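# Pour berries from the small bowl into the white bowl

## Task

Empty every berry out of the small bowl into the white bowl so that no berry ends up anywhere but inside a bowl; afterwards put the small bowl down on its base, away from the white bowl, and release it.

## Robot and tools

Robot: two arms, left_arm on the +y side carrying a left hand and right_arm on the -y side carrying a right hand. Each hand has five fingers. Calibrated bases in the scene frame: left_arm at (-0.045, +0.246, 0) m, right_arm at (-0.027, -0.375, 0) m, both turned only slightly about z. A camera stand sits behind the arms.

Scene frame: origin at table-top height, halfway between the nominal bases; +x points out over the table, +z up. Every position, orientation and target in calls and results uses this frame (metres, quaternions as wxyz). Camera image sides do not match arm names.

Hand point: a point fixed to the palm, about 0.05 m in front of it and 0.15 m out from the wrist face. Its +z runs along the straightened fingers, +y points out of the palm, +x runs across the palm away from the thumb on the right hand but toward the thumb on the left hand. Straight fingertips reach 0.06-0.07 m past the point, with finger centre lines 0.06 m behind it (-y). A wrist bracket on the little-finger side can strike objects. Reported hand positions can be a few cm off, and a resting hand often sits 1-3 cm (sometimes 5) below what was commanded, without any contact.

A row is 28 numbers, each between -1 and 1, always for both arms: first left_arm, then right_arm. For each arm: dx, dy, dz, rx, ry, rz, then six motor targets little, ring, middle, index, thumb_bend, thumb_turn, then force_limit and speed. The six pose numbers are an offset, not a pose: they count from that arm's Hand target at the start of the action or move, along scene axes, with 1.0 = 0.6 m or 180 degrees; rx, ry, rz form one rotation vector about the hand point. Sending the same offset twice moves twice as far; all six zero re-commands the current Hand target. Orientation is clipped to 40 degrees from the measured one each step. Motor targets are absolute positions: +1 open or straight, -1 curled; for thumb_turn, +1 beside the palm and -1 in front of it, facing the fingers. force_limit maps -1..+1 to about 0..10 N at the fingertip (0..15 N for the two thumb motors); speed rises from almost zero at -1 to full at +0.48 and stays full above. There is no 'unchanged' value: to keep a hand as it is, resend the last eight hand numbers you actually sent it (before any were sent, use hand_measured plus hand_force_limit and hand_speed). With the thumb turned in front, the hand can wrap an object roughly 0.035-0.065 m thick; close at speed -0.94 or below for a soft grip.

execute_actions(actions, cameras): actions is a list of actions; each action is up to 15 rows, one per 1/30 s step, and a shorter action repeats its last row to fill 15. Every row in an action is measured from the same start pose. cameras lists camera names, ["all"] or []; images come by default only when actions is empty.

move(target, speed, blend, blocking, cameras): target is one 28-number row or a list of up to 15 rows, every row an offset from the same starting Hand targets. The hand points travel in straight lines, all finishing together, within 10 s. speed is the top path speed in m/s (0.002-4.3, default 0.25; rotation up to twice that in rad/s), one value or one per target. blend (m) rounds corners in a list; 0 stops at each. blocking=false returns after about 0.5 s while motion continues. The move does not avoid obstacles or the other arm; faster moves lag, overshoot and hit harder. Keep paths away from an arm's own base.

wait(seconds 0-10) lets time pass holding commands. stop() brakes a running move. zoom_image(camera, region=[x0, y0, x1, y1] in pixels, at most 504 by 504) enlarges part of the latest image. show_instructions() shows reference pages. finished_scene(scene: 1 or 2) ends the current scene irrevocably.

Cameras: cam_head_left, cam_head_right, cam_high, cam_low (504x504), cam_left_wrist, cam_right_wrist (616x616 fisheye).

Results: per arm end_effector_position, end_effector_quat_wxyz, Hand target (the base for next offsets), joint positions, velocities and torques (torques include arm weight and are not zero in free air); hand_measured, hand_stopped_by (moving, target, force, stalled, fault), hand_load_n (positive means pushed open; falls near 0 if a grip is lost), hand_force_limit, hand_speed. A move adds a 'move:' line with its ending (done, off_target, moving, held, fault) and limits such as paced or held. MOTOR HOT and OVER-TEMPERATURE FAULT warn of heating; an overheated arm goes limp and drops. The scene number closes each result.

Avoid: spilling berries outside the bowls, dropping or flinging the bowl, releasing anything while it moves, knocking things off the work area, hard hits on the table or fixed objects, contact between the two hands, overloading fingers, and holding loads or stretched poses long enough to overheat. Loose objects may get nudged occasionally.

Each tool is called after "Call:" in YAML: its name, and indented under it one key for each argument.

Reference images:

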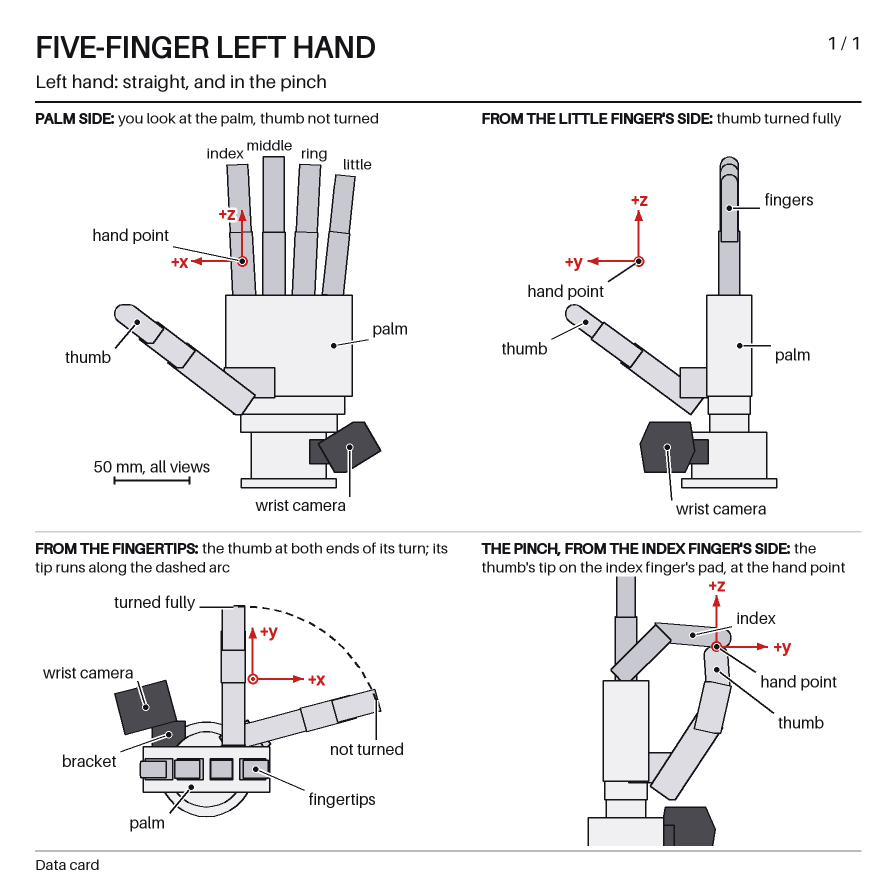

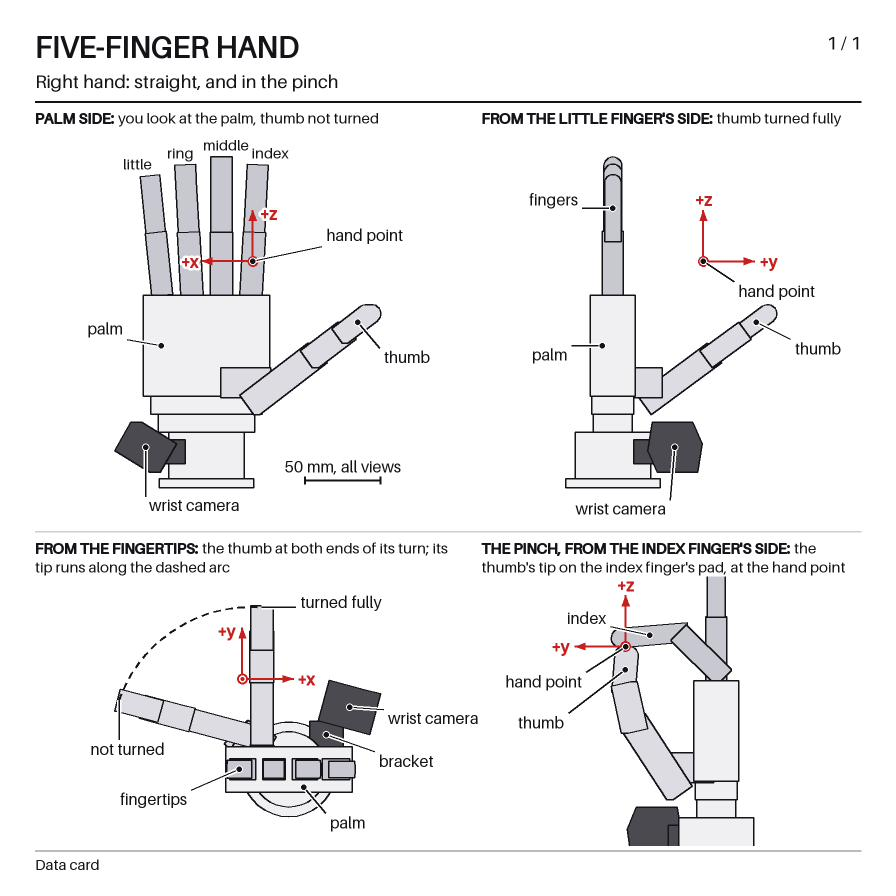

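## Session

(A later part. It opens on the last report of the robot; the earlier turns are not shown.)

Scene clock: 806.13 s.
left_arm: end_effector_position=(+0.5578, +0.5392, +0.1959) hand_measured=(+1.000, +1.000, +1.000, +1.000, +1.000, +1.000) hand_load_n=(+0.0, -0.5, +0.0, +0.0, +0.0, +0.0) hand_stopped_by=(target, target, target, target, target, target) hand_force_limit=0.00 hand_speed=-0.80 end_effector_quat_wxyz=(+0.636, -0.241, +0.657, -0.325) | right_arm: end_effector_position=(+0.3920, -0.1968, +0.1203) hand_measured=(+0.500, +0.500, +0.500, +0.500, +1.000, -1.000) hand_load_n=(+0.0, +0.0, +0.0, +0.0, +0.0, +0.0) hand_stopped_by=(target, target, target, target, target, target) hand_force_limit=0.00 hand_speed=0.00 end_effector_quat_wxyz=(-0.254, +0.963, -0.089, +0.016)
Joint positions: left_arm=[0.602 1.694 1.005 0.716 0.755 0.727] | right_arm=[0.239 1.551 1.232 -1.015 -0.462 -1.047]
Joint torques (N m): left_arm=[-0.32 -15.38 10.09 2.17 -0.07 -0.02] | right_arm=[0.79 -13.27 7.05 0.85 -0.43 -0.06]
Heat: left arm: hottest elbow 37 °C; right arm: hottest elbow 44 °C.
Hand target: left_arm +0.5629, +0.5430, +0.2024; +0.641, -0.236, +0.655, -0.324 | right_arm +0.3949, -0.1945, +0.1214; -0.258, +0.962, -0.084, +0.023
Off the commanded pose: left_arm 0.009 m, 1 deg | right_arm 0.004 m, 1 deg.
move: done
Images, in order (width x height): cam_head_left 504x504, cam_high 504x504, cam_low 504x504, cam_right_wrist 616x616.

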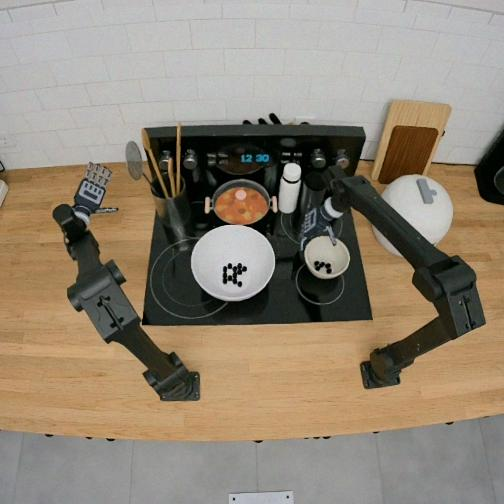

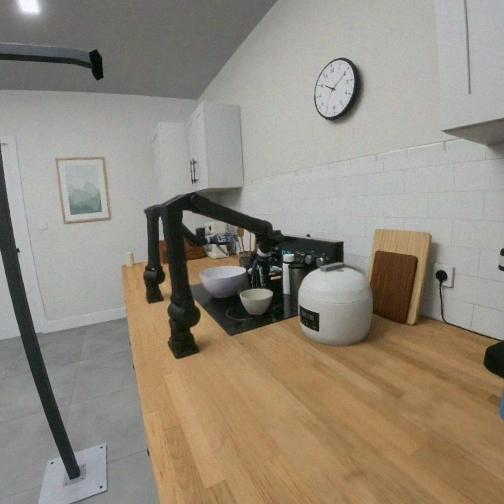

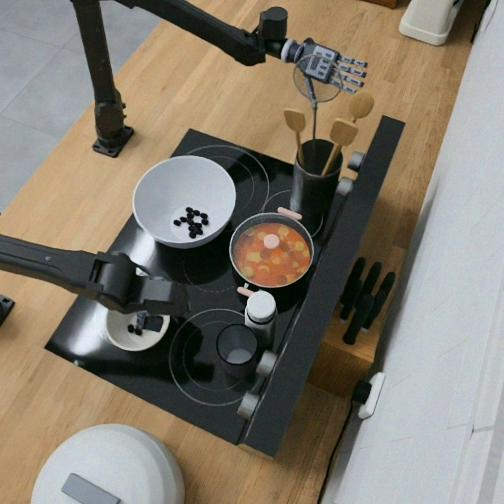

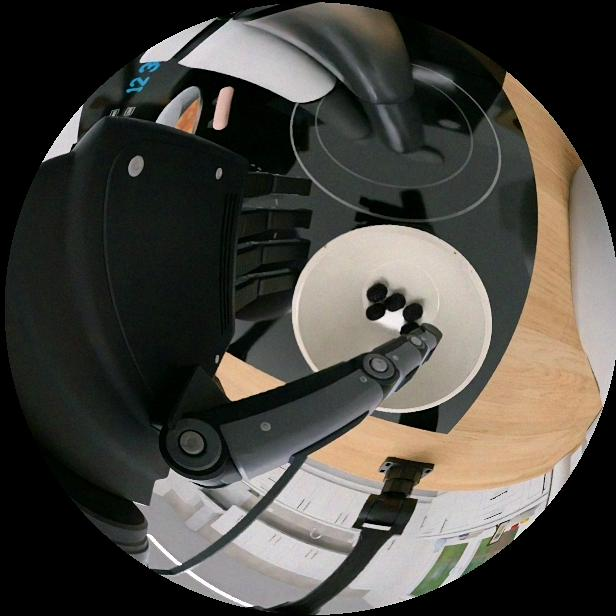

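Call:
move:
  target: [0,0,0,0,0,0,1,1,1,1,1,1,0,-0.8, -0.055,0.0,-0.02,0,0,0,0.5,0.5,0.5,0.5,1,-1,0,0.0]
  speed: 0.1
  cameras: ["cam_head_left","cam_low","cam_right_wrist"]

Call:
zoom_image:
  camera: "cam_right_wrist"
  region: [220, 130, 520, 430]

Call:
zoom_image:
  camera: "cam_head_left"
  region: [270, 170, 400, 300]

Scene clock: 825.60 s.
left_arm: end_effector_position=(+0.5578, +0.5392, +0.1959) hand_measured=(+1.000, +1.000, +1.000, +1.000, +1.000, +1.000) hand_load_n=(+0.0, +0.0, +0.0, +0.0, +0.0, +0.0) hand_stopped_by=(target, target, target, target, target, target) hand_force_limit=0.00 hand_speed=-0.80 end_effector_quat_wxyz=(+0.636, -0.241, +0.657, -0.325) | right_arm: end_effector_position=(+0.3607, -0.1980, +0.1014) hand_measured=(+0.500, +0.500, +0.500, +0.500, +1.000, -1.000) hand_load_n=(+0.0, +0.0, +0.0, +0.0, +0.0, +0.0) hand_stopped_by=(target, target, target, target, target, target) hand_force_limit=0.00 hand_speed=0.00 end_effector_quat_wxyz=(-0.253, +0.964, -0.084, +0.010)
Joint positions: left_arm=[0.602 1.694 1.005 0.716 0.755 0.727] | right_arm=[0.256 1.5 1.121 -0.961 -0.462 -1.041]
Joint torques (N m): left_arm=[-0.26 -15.33 10.09 2.17 -0.07 -0.02] | right_arm=[1.03 -13.68 6.64 0.94 -0.24 0.08]
Heat: left arm: hottest elbow 37 °C; right arm: hottest elbow 41 °C.
Hand target: left_arm +0.5629, +0.5430, +0.2024; +0.641, -0.236, +0.655, -0.324 | right_arm +0.3619, -0.1947, +0.1093; -0.258, +0.962, -0.084, +0.022
Off the commanded pose: left_arm 0.009 m, 1 deg | right_arm 0.009 m, 2 deg.
move: done
Images, in order (width x height): cam_head_left 504x504, cam_low 504x504, cam_right_wrist 616x616.

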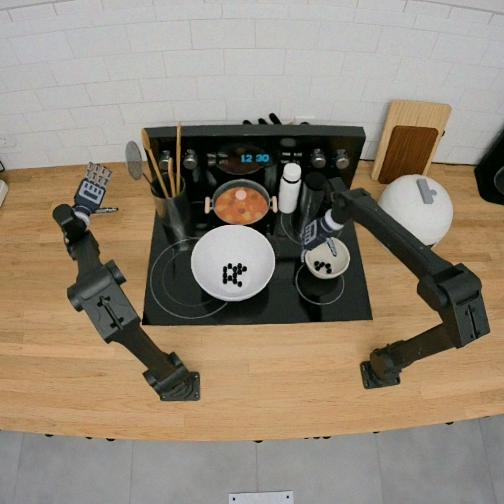

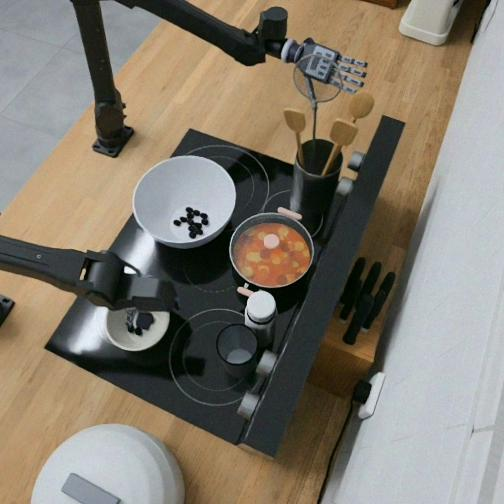

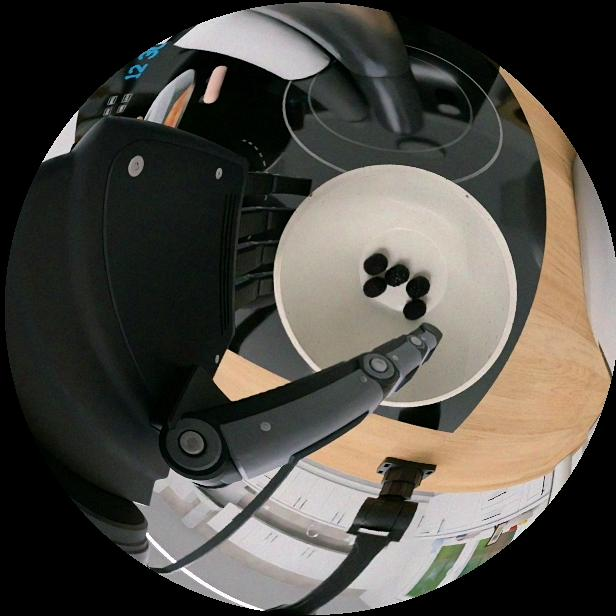

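Scaled by 1.680 from the camera's 616x616 image, which has a finer 880x880 frame.

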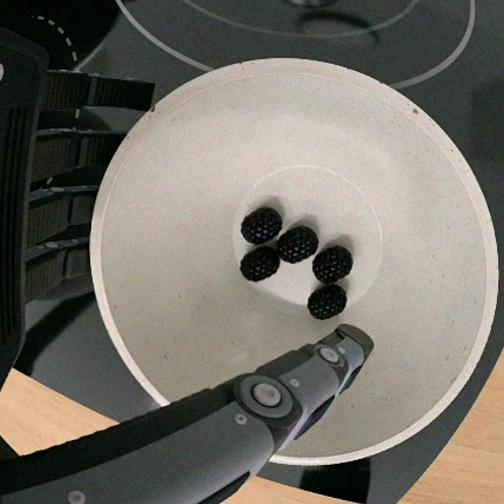

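Scaled by 3.877 from the camera's 504x504 image, which has a finer 720x720 frame.

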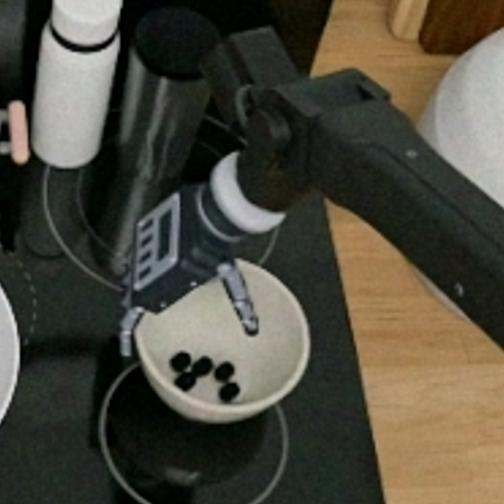

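Call:
move:
  target: [0,0,0,0,0,0,1,1,1,1,1,1,0,-0.8, 0.012,0.0,0.01,0,0,0,0.5,0.5,0.5,0.5,0.1,-1,-0.7,-0.7]
  speed: 0.1
  cameras: ["cam_right_wrist"]

Call:
zoom_image:
  camera: "cam_right_wrist"
  region: [200, 130, 500, 430]

Scene clock: 892.87 s.
left_arm: end_effector_position=(+0.5578, +0.5392, +0.1959) hand_measured=(+1.000, +1.000, +1.000, +1.000, +1.000, +1.000) hand_load_n=(+0.0, +0.0, +0.0, +0.0, +0.0, +0.0) hand_stopped_by=(target, target, target, target, target, target) hand_force_limit=0.00 hand_speed=-0.80 end_effector_quat_wxyz=(+0.636, -0.241, +0.657, -0.325) | right_arm: end_effector_position=(+0.3606, -0.1980, +0.1014) hand_measured=(+0.500, +0.500, +0.500, +0.500, +0.100, -1.000) hand_load_n=(+0.0, +0.0, +0.0, +0.0, +0.0, +0.0) hand_stopped_by=(target, target, target, target, target, target) hand_force_limit=-0.70 hand_speed=-0.70 end_effector_quat_wxyz=(-0.253, +0.964, -0.084, +0.010)
Joint positions: left_arm=[0.602 1.694 1.005 0.716 0.755 0.727] | right_arm=[0.256 1.5 1.121 -0.961 -0.462 -1.041]
Joint torques (N m): left_arm=[-0.21 -15.44 10.07 2.17 -0.06 -0.01] | right_arm=[0.56 -12.69 8.85 -0.01 -0.3 0.03]
Heat: left arm: hottest elbow 37 °C; right arm: hottest elbow 37 °C.
Hand target: left_arm +0.5629, +0.5430, +0.2024; +0.641, -0.236, +0.655, -0.324 | right_arm +0.3691, -0.1946, +0.1153; -0.258, +0.962, -0.084, +0.022
Off the commanded pose: left_arm 0.009 m, 1 deg | right_arm 0.017 m, 2 deg.
move: off_target (right_arm)
Images, in order (width x height): cam_right_wrist 616x616.

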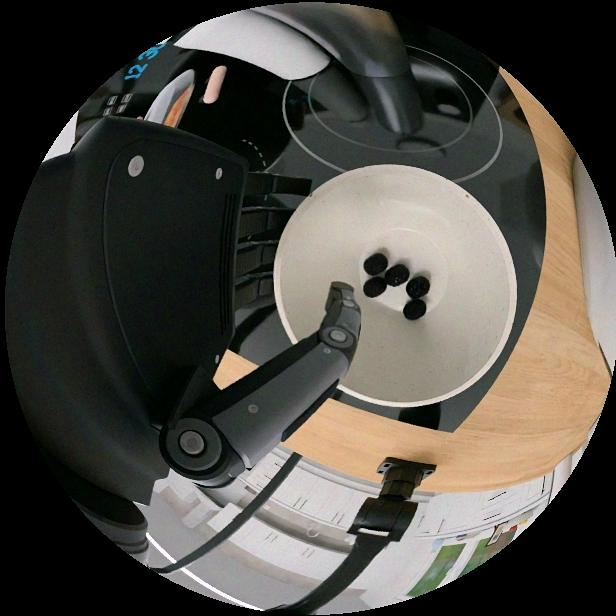

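Scaled by 1.680 from the camera's 616x616 image, which has a finer 880x880 frame.

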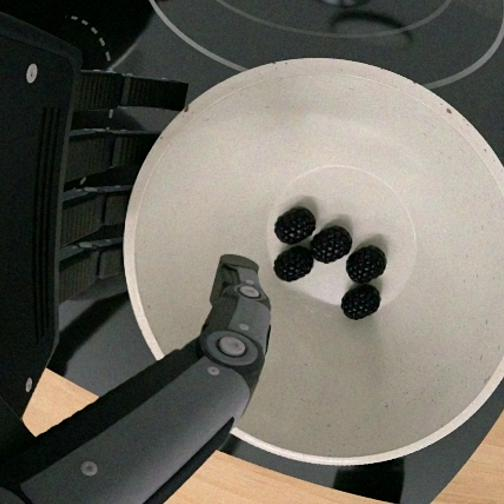

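Call:
move:
  target: [0,0,0,0,0,0,1,1,1,1,1,1,0,-0.8, 0,0,0,0,0,0,0.5,0.5,0.4,0.4,-0.25,-1,-0.7,-0.85]
  speed: 0.1
  cameras: ["cam_right_wrist"]

Call:
zoom_image:
  camera: "cam_right_wrist"
  region: [200, 130, 500, 430]

Scene clock: 902.27 s.
left_arm: end_effector_position=(+0.5578, +0.5392, +0.1959) hand_measured=(+1.000, +1.000, +1.000, +1.000, +1.000, +1.000) hand_load_n=(+0.0, +0.0, +0.0, +0.0, +0.0, +0.0) hand_stopped_by=(target, target, target, target, target, target) hand_force_limit=0.00 hand_speed=-0.80 end_effector_quat_wxyz=(+0.636, -0.241, +0.657, -0.325) | right_arm: end_effector_position=(+0.3605, -0.1976, +0.1014) hand_measured=(+0.500, +0.500, +0.488, +0.474, -0.250, -1.000) hand_load_n=(+0.0, +0.0, +0.0, +1.0, +0.0, +0.0) hand_stopped_by=(target, target, force, force, target, target) hand_force_limit=-0.70 hand_speed=-0.85 end_effector_quat_wxyz=(-0.254, +0.964, -0.084, +0.010)
Joint positions: left_arm=[0.602 1.694 1.005 0.716 0.755 0.727] | right_arm=[0.256 1.5 1.121 -0.961 -0.463 -1.04]
Joint torques (N m): left_arm=[-0.26 -15.38 10.09 2.18 -0.07 -0.01] | right_arm=[0.67 -12.63 8.9 -0.03 -0.26 0.04]
Heat: left arm: hottest elbow 37 °C; right arm: hottest elbow 37 °C.
Hand target: left_arm +0.5629, +0.5430, +0.2024; +0.641, -0.236, +0.655, -0.324 | right_arm +0.3690, -0.1945, +0.1153; -0.258, +0.962, -0.084, +0.022
Off the commanded pose: left_arm 0.009 m, 1 deg | right_arm 0.017 m, 2 deg.
move: off_target (right_arm)
Images, in order (width x height): cam_right_wrist 616x616.

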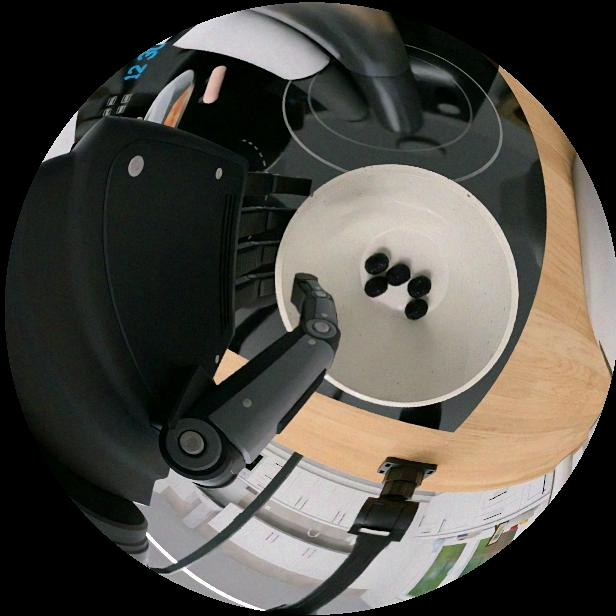

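Scaled by 1.680 from the camera's 616x616 image, which has a finer 880x880 frame.

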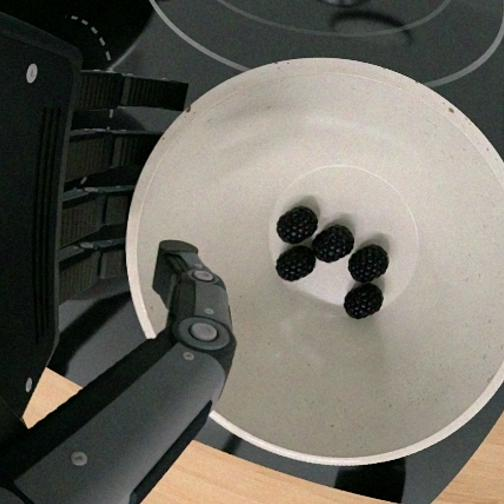

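Call:
move:
  target: [0,0,0,0,0,0,1,1,1,1,1,1,0,-0.8, 0,0,0,0,0,0,0.5,0.5,0.4,0.4,-0.8,-1,-0.7,-0.92]
  speed: 0.1
  cameras: ["cam_right_wrist"]

Call:
zoom_image:
  camera: "cam_right_wrist"
  region: [200, 130, 500, 430]

Scene clock: 915.30 s.
left_arm: end_effector_position=(+0.5578, +0.5392, +0.1959) hand_measured=(+1.000, +1.000, +1.000, +1.000, +1.000, +1.000) hand_load_n=(+0.0, +0.0, +0.0, +0.0, +0.0, +0.0) hand_stopped_by=(target, target, target, target, target, target) hand_force_limit=0.00 hand_speed=-0.80 end_effector_quat_wxyz=(+0.636, -0.241, +0.657, -0.325) | right_arm: end_effector_position=(+0.3605, -0.1976, +0.1014) hand_measured=(+0.500, +0.500, +0.488, +0.474, -0.800, -1.000) hand_load_n=(+0.0, +0.5, +0.0, +1.0, +0.0, +0.0) hand_stopped_by=(target, target, force, force, target, target) hand_force_limit=-0.70 hand_speed=-0.92 end_effector_quat_wxyz=(-0.254, +0.964, -0.084, +0.010)
Joint positions: left_arm=[0.602 1.694 1.005 0.716 0.755 0.727] | right_arm=[0.256 1.5 1.121 -0.961 -0.463 -1.04]
Joint torques (N m): left_arm=[-0.26 -15.38 10.09 2.18 -0.07 -0.02] | right_arm=[0.56 -12.81 8.94 -0.02 -0.28 0.04]
Heat: left arm: hottest elbow 38 °C; right arm: hottest elbow 37 °C.
Hand target: left_arm +0.5629, +0.5430, +0.2024; +0.641, -0.236, +0.655, -0.324 | right_arm +0.3690, -0.1945, +0.1153; -0.258, +0.962, -0.084, +0.022
Off the commanded pose: left_arm 0.009 m, 1 deg | right_arm 0.017 m, 2 deg.
move: off_target (right_arm)
Images, in order (width x height): cam_right_wrist 616x616.

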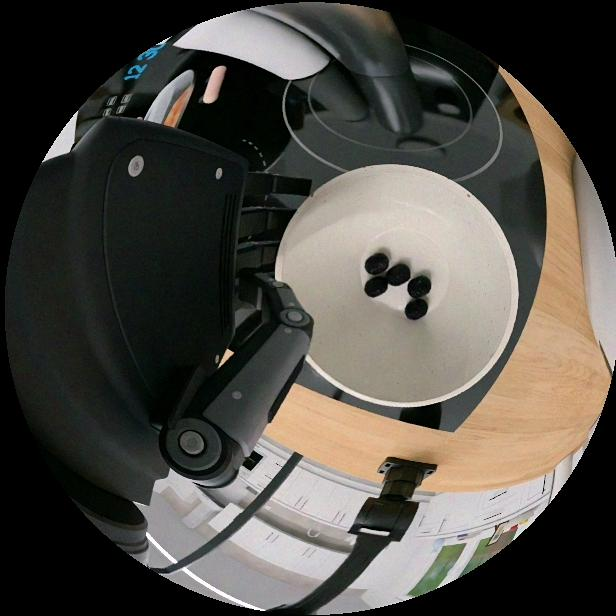

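Scaled by 1.680 from the camera's 616x616 image, which has a finer 880x880 frame.

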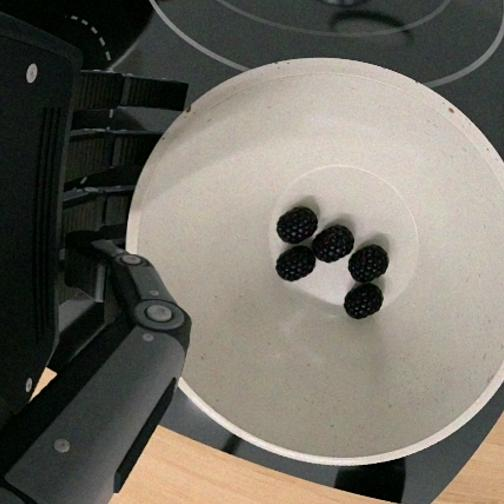

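Call:
move:
  target: [0,0,0,0,0,0,1,1,1,1,1,1,0,-0.8, 0,0,0,0,0,0,0.5,0.5,0.5,0.5,0.1,-1,-0.7,-0.4]
  speed: 0.1

Call:
move:
  target: [0,0,0,0,0,0,1,1,1,1,1,1,0,-0.8, -0.012,0,-0.041,0,0,0,0.5,0.5,0.5,0.5,0.1,-1,-0.7,-0.7]
  speed: 0.06
  cameras: ["cam_right_wrist","cam_high","cam_head_left"]

Call:
zoom_image:
  camera: "cam_right_wrist"
  region: [200, 130, 500, 430]

Call:
zoom_image:
  camera: "cam_high"
  region: [210, 230, 310, 330]

Scene clock: 941.10 s.
left_arm: end_effector_position=(+0.5578, +0.5392, +0.1959) hand_measured=(+1.000, +1.000, +1.000, +1.000, +1.000, +1.000) hand_load_n=(+0.0, +0.0, +0.0, +0.0, +0.0, -0.5) hand_stopped_by=(target, target, target, target, target, target) hand_force_limit=0.00 hand_speed=-0.80 end_effector_quat_wxyz=(+0.636, -0.241, +0.657, -0.325) | right_arm: end_effector_position=(+0.3605, -0.1978, +0.1014) hand_measured=(+0.500, +0.500, +0.500, +0.500, +0.100, -1.000) hand_load_n=(+0.0, +0.0, +0.0, +0.0, +0.0, +0.0) hand_stopped_by=(target, target, target, target, target, target) hand_force_limit=-0.70 hand_speed=-0.40 end_effector_quat_wxyz=(-0.253, +0.964, -0.084, +0.010)
Joint positions: left_arm=[0.602 1.694 1.005 0.716 0.755 0.727] | right_arm=[0.256 1.5 1.121 -0.961 -0.462 -1.04]
Joint torques (N m): left_arm=[-0.26 -15.38 10.09 2.17 -0.06 -0.02] | right_arm=[0.73 -12.81 8.95 -0.09 -0.29 0.04]
Heat: left arm: hottest elbow 38 °C; right arm: hottest elbow 38 °C.
Hand target: left_arm +0.5629, +0.5430, +0.2024; +0.641, -0.236, +0.655, -0.324 | right_arm +0.3690, -0.1946, +0.1153; -0.258, +0.962, -0.084, +0.022
Off the commanded pose: left_arm 0.009 m, 1 deg | right_arm 0.017 m, 2 deg.
move: off_target (right_arm)

Scene clock: 942.10 s.
left_arm: end_effector_position=(+0.5578, +0.5392, +0.1959) hand_measured=(+1.000, +1.000, +1.000, +1.000, +1.000, +1.000) hand_load_n=(+0.0, +0.0, +0.0, +0.0, +0.0, -0.5) hand_stopped_by=(target, target, target, target, target, target) hand_force_limit=0.00 hand_speed=-0.80 end_effector_quat_wxyz=(+0.636, -0.241, +0.657, -0.325) | right_arm: end_effector_position=(+0.3604, -0.1980, +0.0899) hand_measured=(+0.500, +0.500, +0.500, +0.500, +0.100, -1.000) hand_load_n=(+0.0, +0.0, +0.0, +0.0, +0.0, +0.0) hand_stopped_by=(target, target, target, target, target, target) hand_force_limit=-0.70 hand_speed=-0.70 end_effector_quat_wxyz=(-0.256, +0.963, -0.082, +0.018)
Joint positions: left_arm=[0.602 1.694 1.005 0.716 0.755 0.727] | right_arm=[0.256 1.5 1.088 -0.911 -0.461 -1.04]
Joint torques (N m): left_arm=[-0.26 -15.38 10.07 2.18 -0.07 -0.02] | right_arm=[1.08 -11.75 6.82 0.87 -0.28 0.08]
Heat: left arm: hottest elbow 38 °C; right arm: hottest elbow 38 °C.
Hand target: left_arm +0.5629, +0.5430, +0.2024; +0.641, -0.236, +0.655, -0.324 | right_arm +0.3618, -0.1946, +0.0907; -0.258, +0.962, -0.084, +0.022
Off the commanded pose: left_arm 0.009 m, 1 deg | right_arm 0.004 m, 1 deg.
move: done
Images, in order (width x height): cam_head_left 504x504, cam_high 504x504, cam_right_wrist 616x616.

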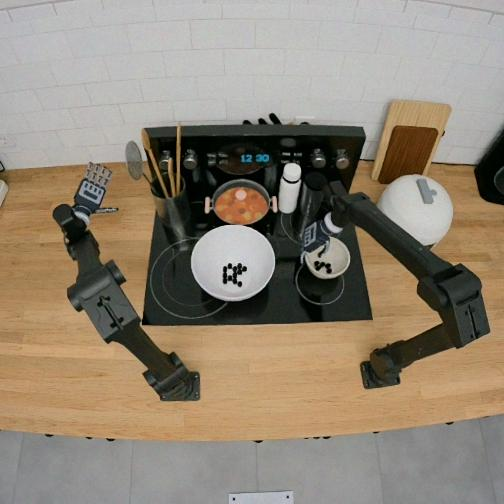

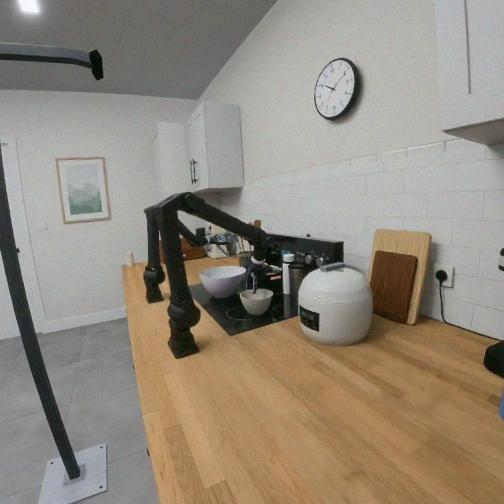

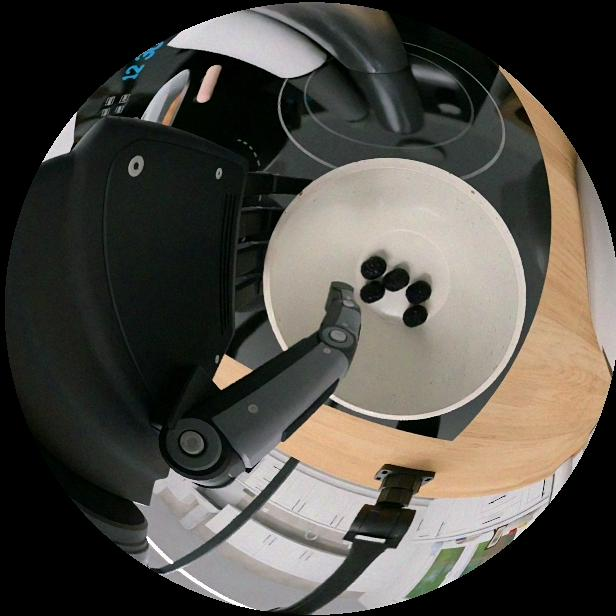

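Scaled by 1.680 from the camera's 616x616 image, which has a finer 880x880 frame.

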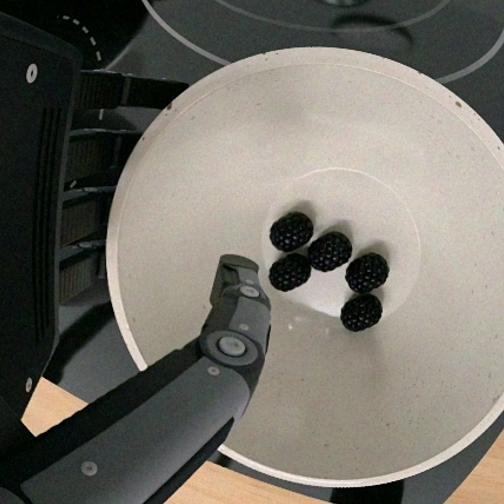

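Scaled by 5.040 from the camera's 504x504 image, which has a finer 720x720 frame.

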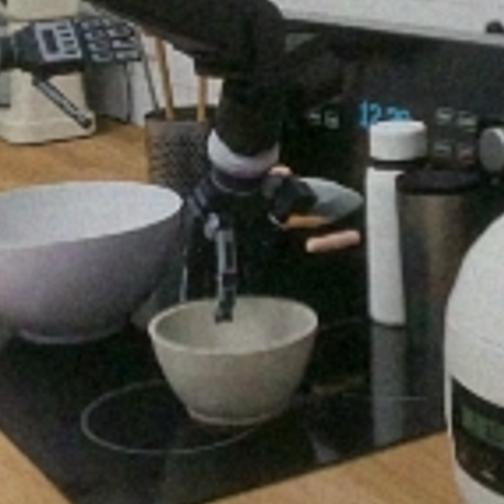

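Call:
move:
  target: [0,0,0,0,0,0,1,1,1,1,1,1,0,-0.8, 0.0,0,-0.03,0,0,0,0.5,0.5,0.5,0.5,0.1,-1,-0.7,-0.7]
  speed: 0.06
  cameras: ["cam_right_wrist"]

Call:
zoom_image:
  camera: "cam_right_wrist"
  region: [200, 130, 500, 430]

Scene clock: 953.97 s.
left_arm: end_effector_position=(+0.5578, +0.5392, +0.1959) hand_measured=(+1.000, +1.000, +1.000, +1.000, +1.000, +1.000) hand_load_n=(+0.0, +0.0, +0.0, +0.0, +0.0, -0.5) hand_stopped_by=(target, target, target, target, target, target) hand_force_limit=0.00 hand_speed=-0.80 end_effector_quat_wxyz=(+0.636, -0.241, +0.657, -0.325) | right_arm: end_effector_position=(+0.3617, -0.1976, +0.0804) hand_measured=(+0.500, +0.500, +0.500, +0.500, +0.100, -1.000) hand_load_n=(-0.5, +0.0, +0.0, +0.0, +0.0, +0.0) hand_stopped_by=(target, target, target, target, target, target) hand_force_limit=-0.70 hand_speed=-0.70 end_effector_quat_wxyz=(-0.260, +0.962, -0.079, +0.027)
Joint positions: left_arm=[0.602 1.694 1.005 0.716 0.755 0.727] | right_arm=[0.256 1.5 1.06 -0.862 -0.461 -1.04]
Joint torques (N m): left_arm=[-0.26 -15.38 10.09 2.17 -0.06 -0.02] | right_arm=[0.97 -9.88 6.63 1.07 -0.26 0.09]
Heat: left arm: hottest elbow 38 °C; right arm: hottest elbow 38 °C.
Hand target: left_arm +0.5629, +0.5430, +0.2024; +0.641, -0.236, +0.655, -0.324 | right_arm +0.3619, -0.1945, +0.0728; -0.258, +0.962, -0.084, +0.022
Off the commanded pose: left_arm 0.009 m, 1 deg | right_arm 0.008 m, 1 deg.
move: done
Images, in order (width x height): cam_right_wrist 616x616.

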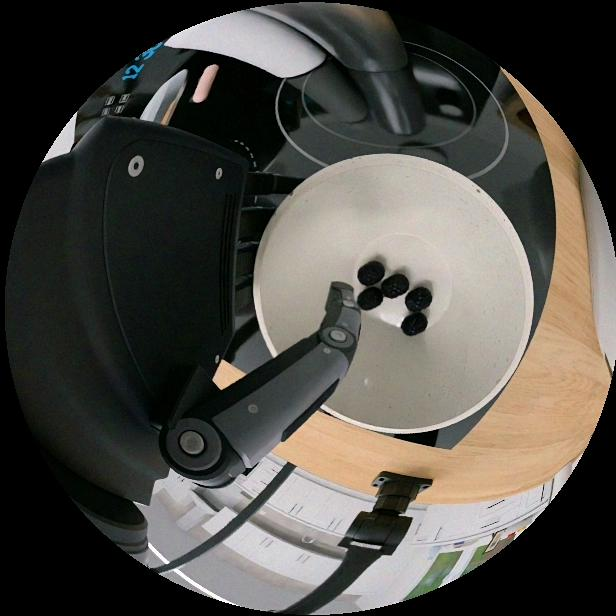

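Scaled by 1.680 from the camera's 616x616 image, which has a finer 880x880 frame.

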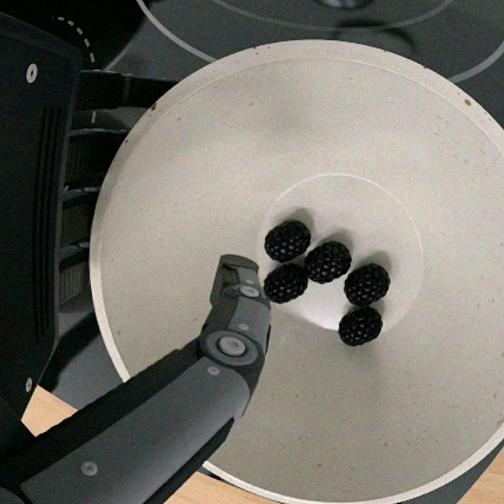

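Call:
move:
  target: [0,0,0,0,0,0,1,1,1,1,1,1,0,-0.8, 0.0,0,0,0,0,0,0.5,0.5,0.45,0.45,-0.6,-1,-0.7,-0.9]
  speed: 0.06
  cameras: ["cam_right_wrist"]

Call:
zoom_image:
  camera: "cam_right_wrist"
  region: [200, 130, 500, 430]

Scene clock: 967.93 s.
left_arm: end_effector_position=(+0.5578, +0.5392, +0.1959) hand_measured=(+1.000, +1.000, +1.000, +1.000, +1.000, +1.000) hand_load_n=(+0.0, -0.5, +0.0, +0.0, +0.0, +0.0) hand_stopped_by=(target, target, target, target, target, target) hand_force_limit=0.00 hand_speed=-0.80 end_effector_quat_wxyz=(+0.636, -0.241, +0.657, -0.325) | right_arm: end_effector_position=(+0.3617, -0.1976, +0.0804) hand_measured=(+0.500, +0.500, +0.450, +0.450, -0.600, -1.000) hand_load_n=(+0.0, +0.0, +0.0, +0.0, +0.0, +0.0) hand_stopped_by=(target, target, target, target, moving, target) hand_force_limit=-0.70 hand_speed=-0.90 end_effector_quat_wxyz=(-0.260, +0.962, -0.079, +0.027)
Joint positions: left_arm=[0.602 1.694 1.005 0.716 0.755 0.727] | right_arm=[0.256 1.5 1.06 -0.862 -0.461 -1.04]
Joint torques (N m): left_arm=[-0.26 -15.38 10.1 2.17 -0.07 -0.02] | right_arm=[0.97 -9.88 6.57 0.99 -0.26 0.1]
Heat: left arm: hottest elbow 38 °C; right arm: hottest elbow 38 °C.
Hand target: left_arm +0.5629, +0.5430, +0.2024; +0.641, -0.236, +0.655, -0.324 | right_arm +0.3619, -0.1945, +0.0728; -0.258, +0.962, -0.084, +0.022
Off the commanded pose: left_arm 0.009 m, 1 deg | right_arm 0.008 m, 1 deg.
move: moving (right_arm; no rest 5 s after the path's end)
Images, in order (width x height): cam_right_wrist 616x616.

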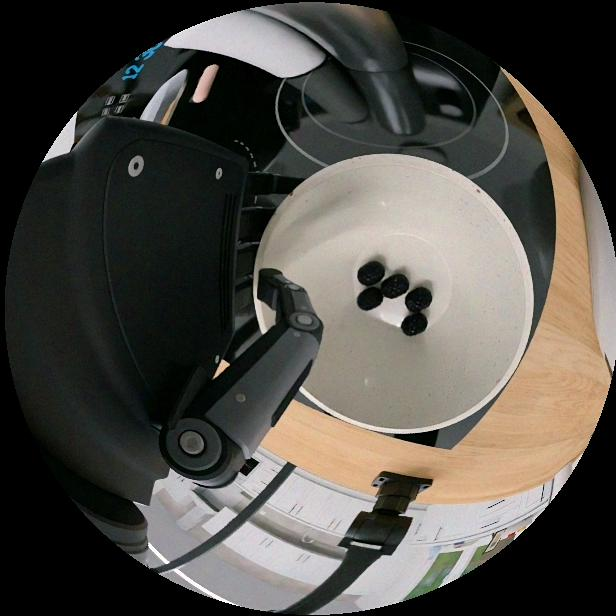

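Scaled by 1.680 from the camera's 616x616 image, which has a finer 880x880 frame.

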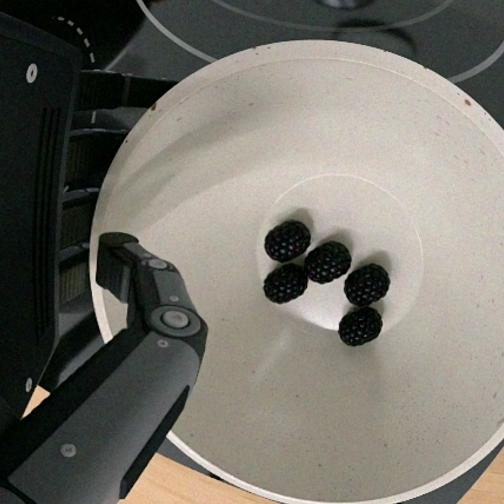

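Call:
move:
  target: [0,0,0,0,0,0,1,1,1,1,1,1,0,-0.8, 0.0,0,0,0,0,0,0.5,0.5,0.45,0.45,-0.9,-1,-0.7,-0.9]
  speed: 0.06
  cameras: ["cam_right_wrist"]

Call:
zoom_image:
  camera: "cam_right_wrist"
  region: [200, 180, 380, 360]

Scene clock: 978.67 s.
left_arm: end_effector_position=(+0.5578, +0.5392, +0.1959) hand_measured=(+1.000, +1.000, +1.000, +1.000, +1.000, +1.000) hand_load_n=(+0.0, +0.0, +0.0, +0.0, +0.0, +0.0) hand_stopped_by=(target, target, target, target, target, target) hand_force_limit=0.00 hand_speed=-0.80 end_effector_quat_wxyz=(+0.636, -0.241, +0.657, -0.325) | right_arm: end_effector_position=(+0.3617, -0.1976, +0.0804) hand_measured=(+0.500, +0.500, +0.450, +0.450, -0.844, -1.000) hand_load_n=(+0.0, +0.0, +0.0, +0.0, +2.5, +0.5) hand_stopped_by=(target, target, target, target, force, target) hand_force_limit=-0.70 hand_speed=-0.90 end_effector_quat_wxyz=(-0.260, +0.962, -0.079, +0.027)
Joint positions: left_arm=[0.602 1.694 1.005 0.716 0.755 0.727] | right_arm=[0.256 1.5 1.06 -0.862 -0.461 -1.04]
Joint torques (N m): left_arm=[-0.26 -15.38 10.09 2.15 -0.06 -0.02] | right_arm=[0.85 -10.17 6.61 0.98 -0.29 0.08]
Heat: left arm: hottest elbow 38 °C; right arm: hottest elbow 38 °C.
Hand target: left_arm +0.5629, +0.5430, +0.2024; +0.641, -0.236, +0.655, -0.324 | right_arm +0.3619, -0.1945, +0.0728; -0.258, +0.962, -0.084, +0.022
Off the commanded pose: left_arm 0.009 m, 1 deg | right_arm 0.008 m, 1 deg.
move: done
Images, in order (width x height): cam_right_wrist 616x616.

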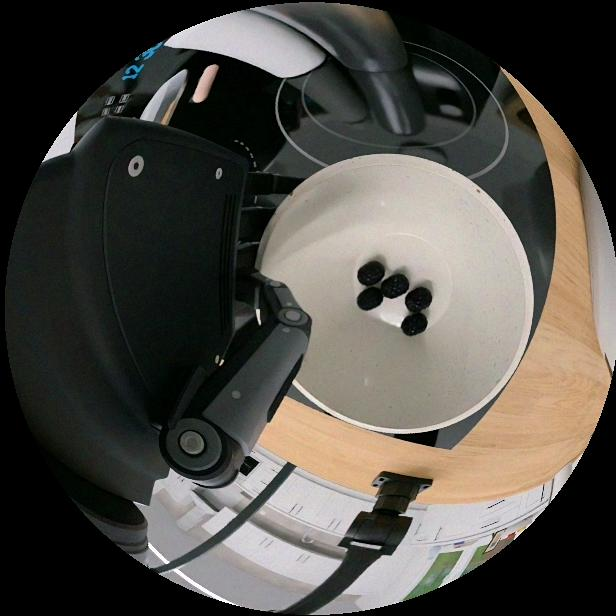

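Scaled by 2.800 from the camera's 616x616 image, which has a finer 880x880 frame.

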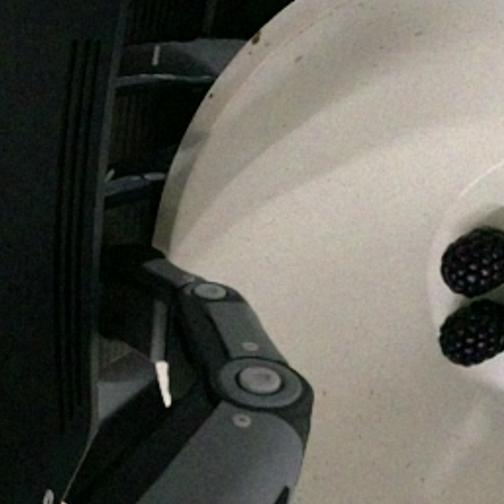

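Call:
move:
  target: [0,0,0,0,0,0,1,1,1,1,1,1,0,-0.8, 0.0,0,0,0,0,0,0.5,0.5,0.5,0.5,0.0,-1,-0.7,0]
  speed: 0.06

Call:
move:
  target: [0,0,0,0,0,0,1,1,1,1,1,1,0,-0.8, 0.0,0,-0.033,0,0,0,0.5,0.5,0.5,0.5,0.0,-1,-0.7,-0.7]
  speed: 0.06
  cameras: ["cam_right_wrist","cam_head_left","cam_high"]

Call:
zoom_image:
  camera: "cam_head_left"
  region: [270, 170, 400, 300]

Call:
zoom_image:
  camera: "cam_high"
  region: [210, 230, 310, 330]

Scene clock: 994.93 s.
left_arm: end_effector_position=(+0.5578, +0.5392, +0.1959) hand_measured=(+1.000, +1.000, +1.000, +1.000, +1.000, +1.000) hand_load_n=(+0.0, +0.0, +0.0, +0.0, +0.0, -0.5) hand_stopped_by=(target, target, target, target, target, target) hand_force_limit=0.00 hand_speed=-0.80 end_effector_quat_wxyz=(+0.636, -0.241, +0.657, -0.325) | right_arm: end_effector_position=(+0.3617, -0.1977, +0.0804) hand_measured=(+0.500, +0.500, +0.500, +0.500, +0.000, -1.000) hand_load_n=(+0.0, +0.0, +0.0, +0.0, +0.0, +0.0) hand_stopped_by=(target, target, target, target, target, target) hand_force_limit=-0.70 hand_speed=0.00 end_effector_quat_wxyz=(-0.260, +0.962, -0.080, +0.027)
Joint positions: left_arm=[0.602 1.694 1.005 0.716 0.755 0.727] | right_arm=[0.256 1.5 1.06 -0.862 -0.461 -1.04]
Joint torques (N m): left_arm=[-0.26 -15.38 10.09 2.17 -0.06 -0.02] | right_arm=[0.97 -9.58 6.56 1.02 -0.28 0.08]
Heat: left arm: hottest elbow 38 °C; right arm: hottest elbow 37 °C.
Hand target: left_arm +0.5629, +0.5430, +0.2024; +0.641, -0.236, +0.655, -0.324 | right_arm +0.3619, -0.1945, +0.0728; -0.258, +0.962, -0.084, +0.022
Off the commanded pose: left_arm 0.009 m, 1 deg | right_arm 0.008 m, 1 deg.
move: done

Scene clock: 995.87 s.
left_arm: end_effector_position=(+0.5578, +0.5392, +0.1959) hand_measured=(+1.000, +1.000, +1.000, +1.000, +1.000, +1.000) hand_load_n=(+0.0, +0.0, +0.0, +0.0, +0.0, +0.0) hand_stopped_by=(target, target, target, target, target, target) hand_force_limit=0.00 hand_speed=-0.80 end_effector_quat_wxyz=(+0.636, -0.241, +0.657, -0.325) | right_arm: end_effector_position=(+0.3636, -0.1963, +0.0635) hand_measured=(+0.500, +0.500, +0.500, +0.500, +0.000, -1.000) hand_load_n=(+0.0, +0.0, +0.0, +0.0, +0.0, +0.0) hand_stopped_by=(target, target, target, target, target, target) hand_force_limit=-0.70 hand_speed=-0.70 end_effector_quat_wxyz=(-0.261, +0.962, -0.078, +0.031)
Joint positions: left_arm=[0.602 1.694 1.005 0.716 0.755 0.727] | right_arm=[0.258 1.522 1.034 -0.806 -0.461 -1.039]
Joint torques (N m): left_arm=[-0.26 -15.38 10.09 2.17 -0.06 -0.02] | right_arm=[0.91 -9.64 6.2 0.87 -0.29 0.07]
Heat: left arm: hottest elbow 38 °C; right arm: hottest elbow 37 °C.
Hand target: left_arm +0.5629, +0.5430, +0.2024; +0.641, -0.236, +0.655, -0.324 | right_arm +0.3619, -0.1946, +0.0528; -0.258, +0.962, -0.084, +0.022
Off the commanded pose: left_arm 0.009 m, 1 deg | right_arm 0.011 m, 1 deg.
move: off_target (right_arm)
Images, in order (width x height): cam_head_left 504x504, cam_high 504x504, cam_right_wrist 616x616.

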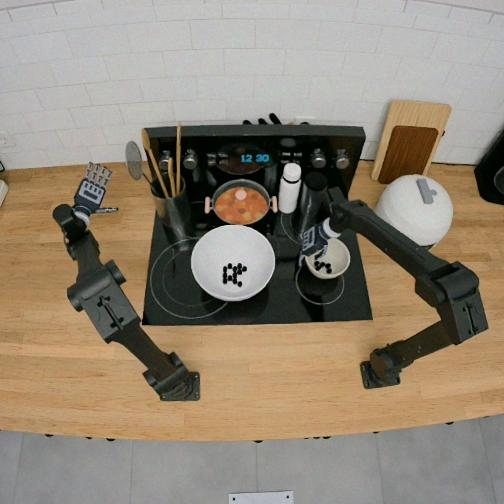

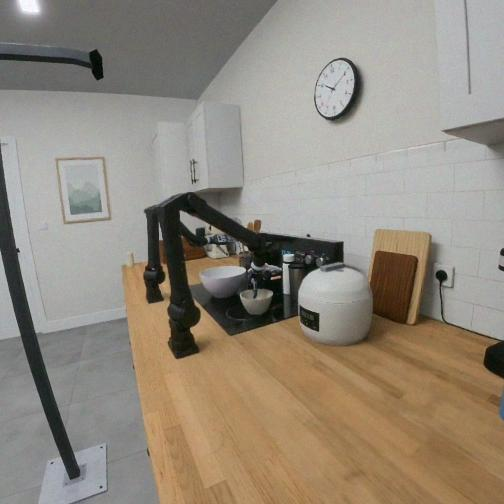

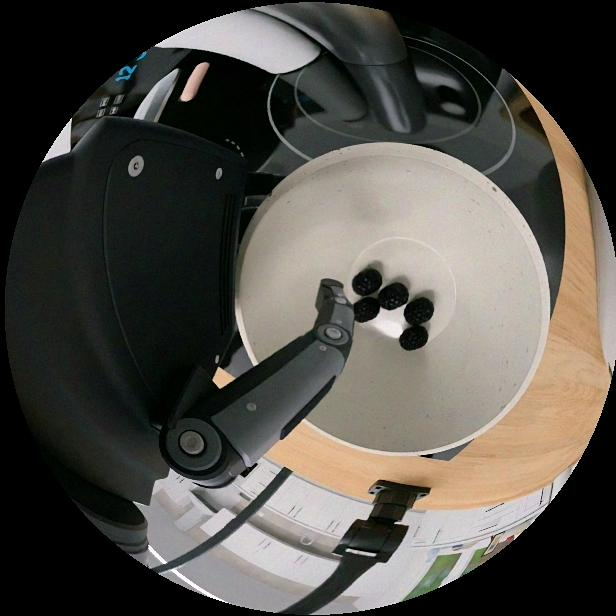

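Scaled by 3.877 from the camera's 504x504 image, which has a finer 720x720 frame.

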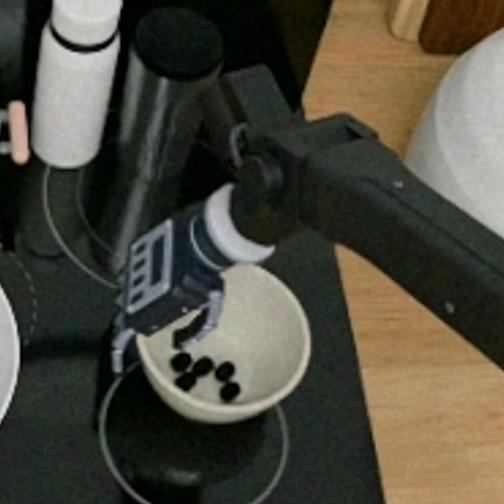

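Scaled by 5.040 from the camera's 504x504 image, which has a finer 720x720 frame.

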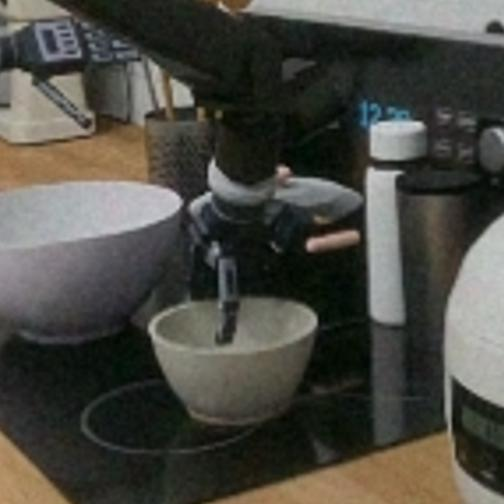

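Call:
move:
  target: [0,0,0,0,0,0,1,1,1,1,1,1,0,-0.8, 0.0,0,0,0,0,0,0.5,0.5,0.5,0.5,-0.5,-1,-0.7,-0.85]
  speed: 0.06
  cameras: ["cam_right_wrist"]

Call:
zoom_image:
  camera: "cam_right_wrist"
  region: [200, 180, 380, 360]

Scene clock: 1006.40 s.
left_arm: end_effector_position=(+0.5578, +0.5392, +0.1959) hand_measured=(+1.000, +1.000, +1.000, +1.000, +1.000, +1.000) hand_load_n=(+0.0, +0.0, +0.0, +0.0, +0.0, +0.0) hand_stopped_by=(target, target, target, target, target, target) hand_force_limit=0.00 hand_speed=-0.80 end_effector_quat_wxyz=(+0.636, -0.241, +0.657, -0.325) | right_arm: end_effector_position=(+0.3637, -0.1963, +0.0635) hand_measured=(+0.500, +0.500, +0.500, +0.500, -0.500, -1.000) hand_load_n=(+0.0, +0.0, +0.5, +0.0, +0.0, +0.0) hand_stopped_by=(target, target, target, target, target, target) hand_force_limit=-0.70 hand_speed=-0.85 end_effector_quat_wxyz=(-0.261, +0.962, -0.078, +0.031)
Joint positions: left_arm=[0.602 1.694 1.005 0.716 0.755 0.727] | right_arm=[0.258 1.522 1.034 -0.806 -0.461 -1.039]
Joint torques (N m): left_arm=[-0.26 -15.38 10.09 2.17 -0.07 -0.02] | right_arm=[0.97 -9.93 6.2 0.92 -0.26 0.08]
Heat: left arm: hottest elbow 38 °C; right arm: hottest elbow 37 °C.
Hand target: left_arm +0.5629, +0.5430, +0.2024; +0.641, -0.236, +0.655, -0.324 | right_arm +0.3618, -0.1946, +0.0529; -0.258, +0.962, -0.084, +0.022
Off the commanded pose: left_arm 0.009 m, 1 deg | right_arm 0.011 m, 1 deg.
move: off_target (right_arm)
Images, in order (width x height): cam_right_wrist 616x616.

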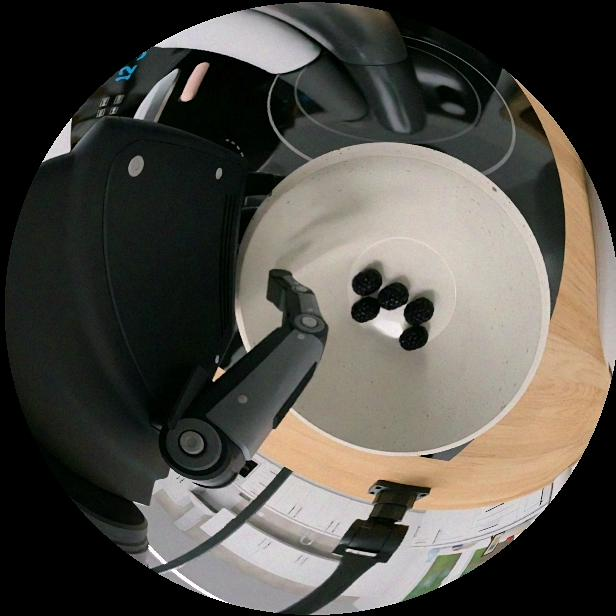

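Scaled by 2.800 from the camera's 616x616 image, which has a finer 880x880 frame.

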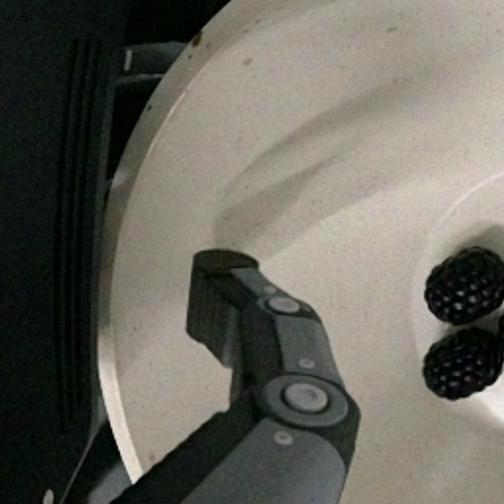

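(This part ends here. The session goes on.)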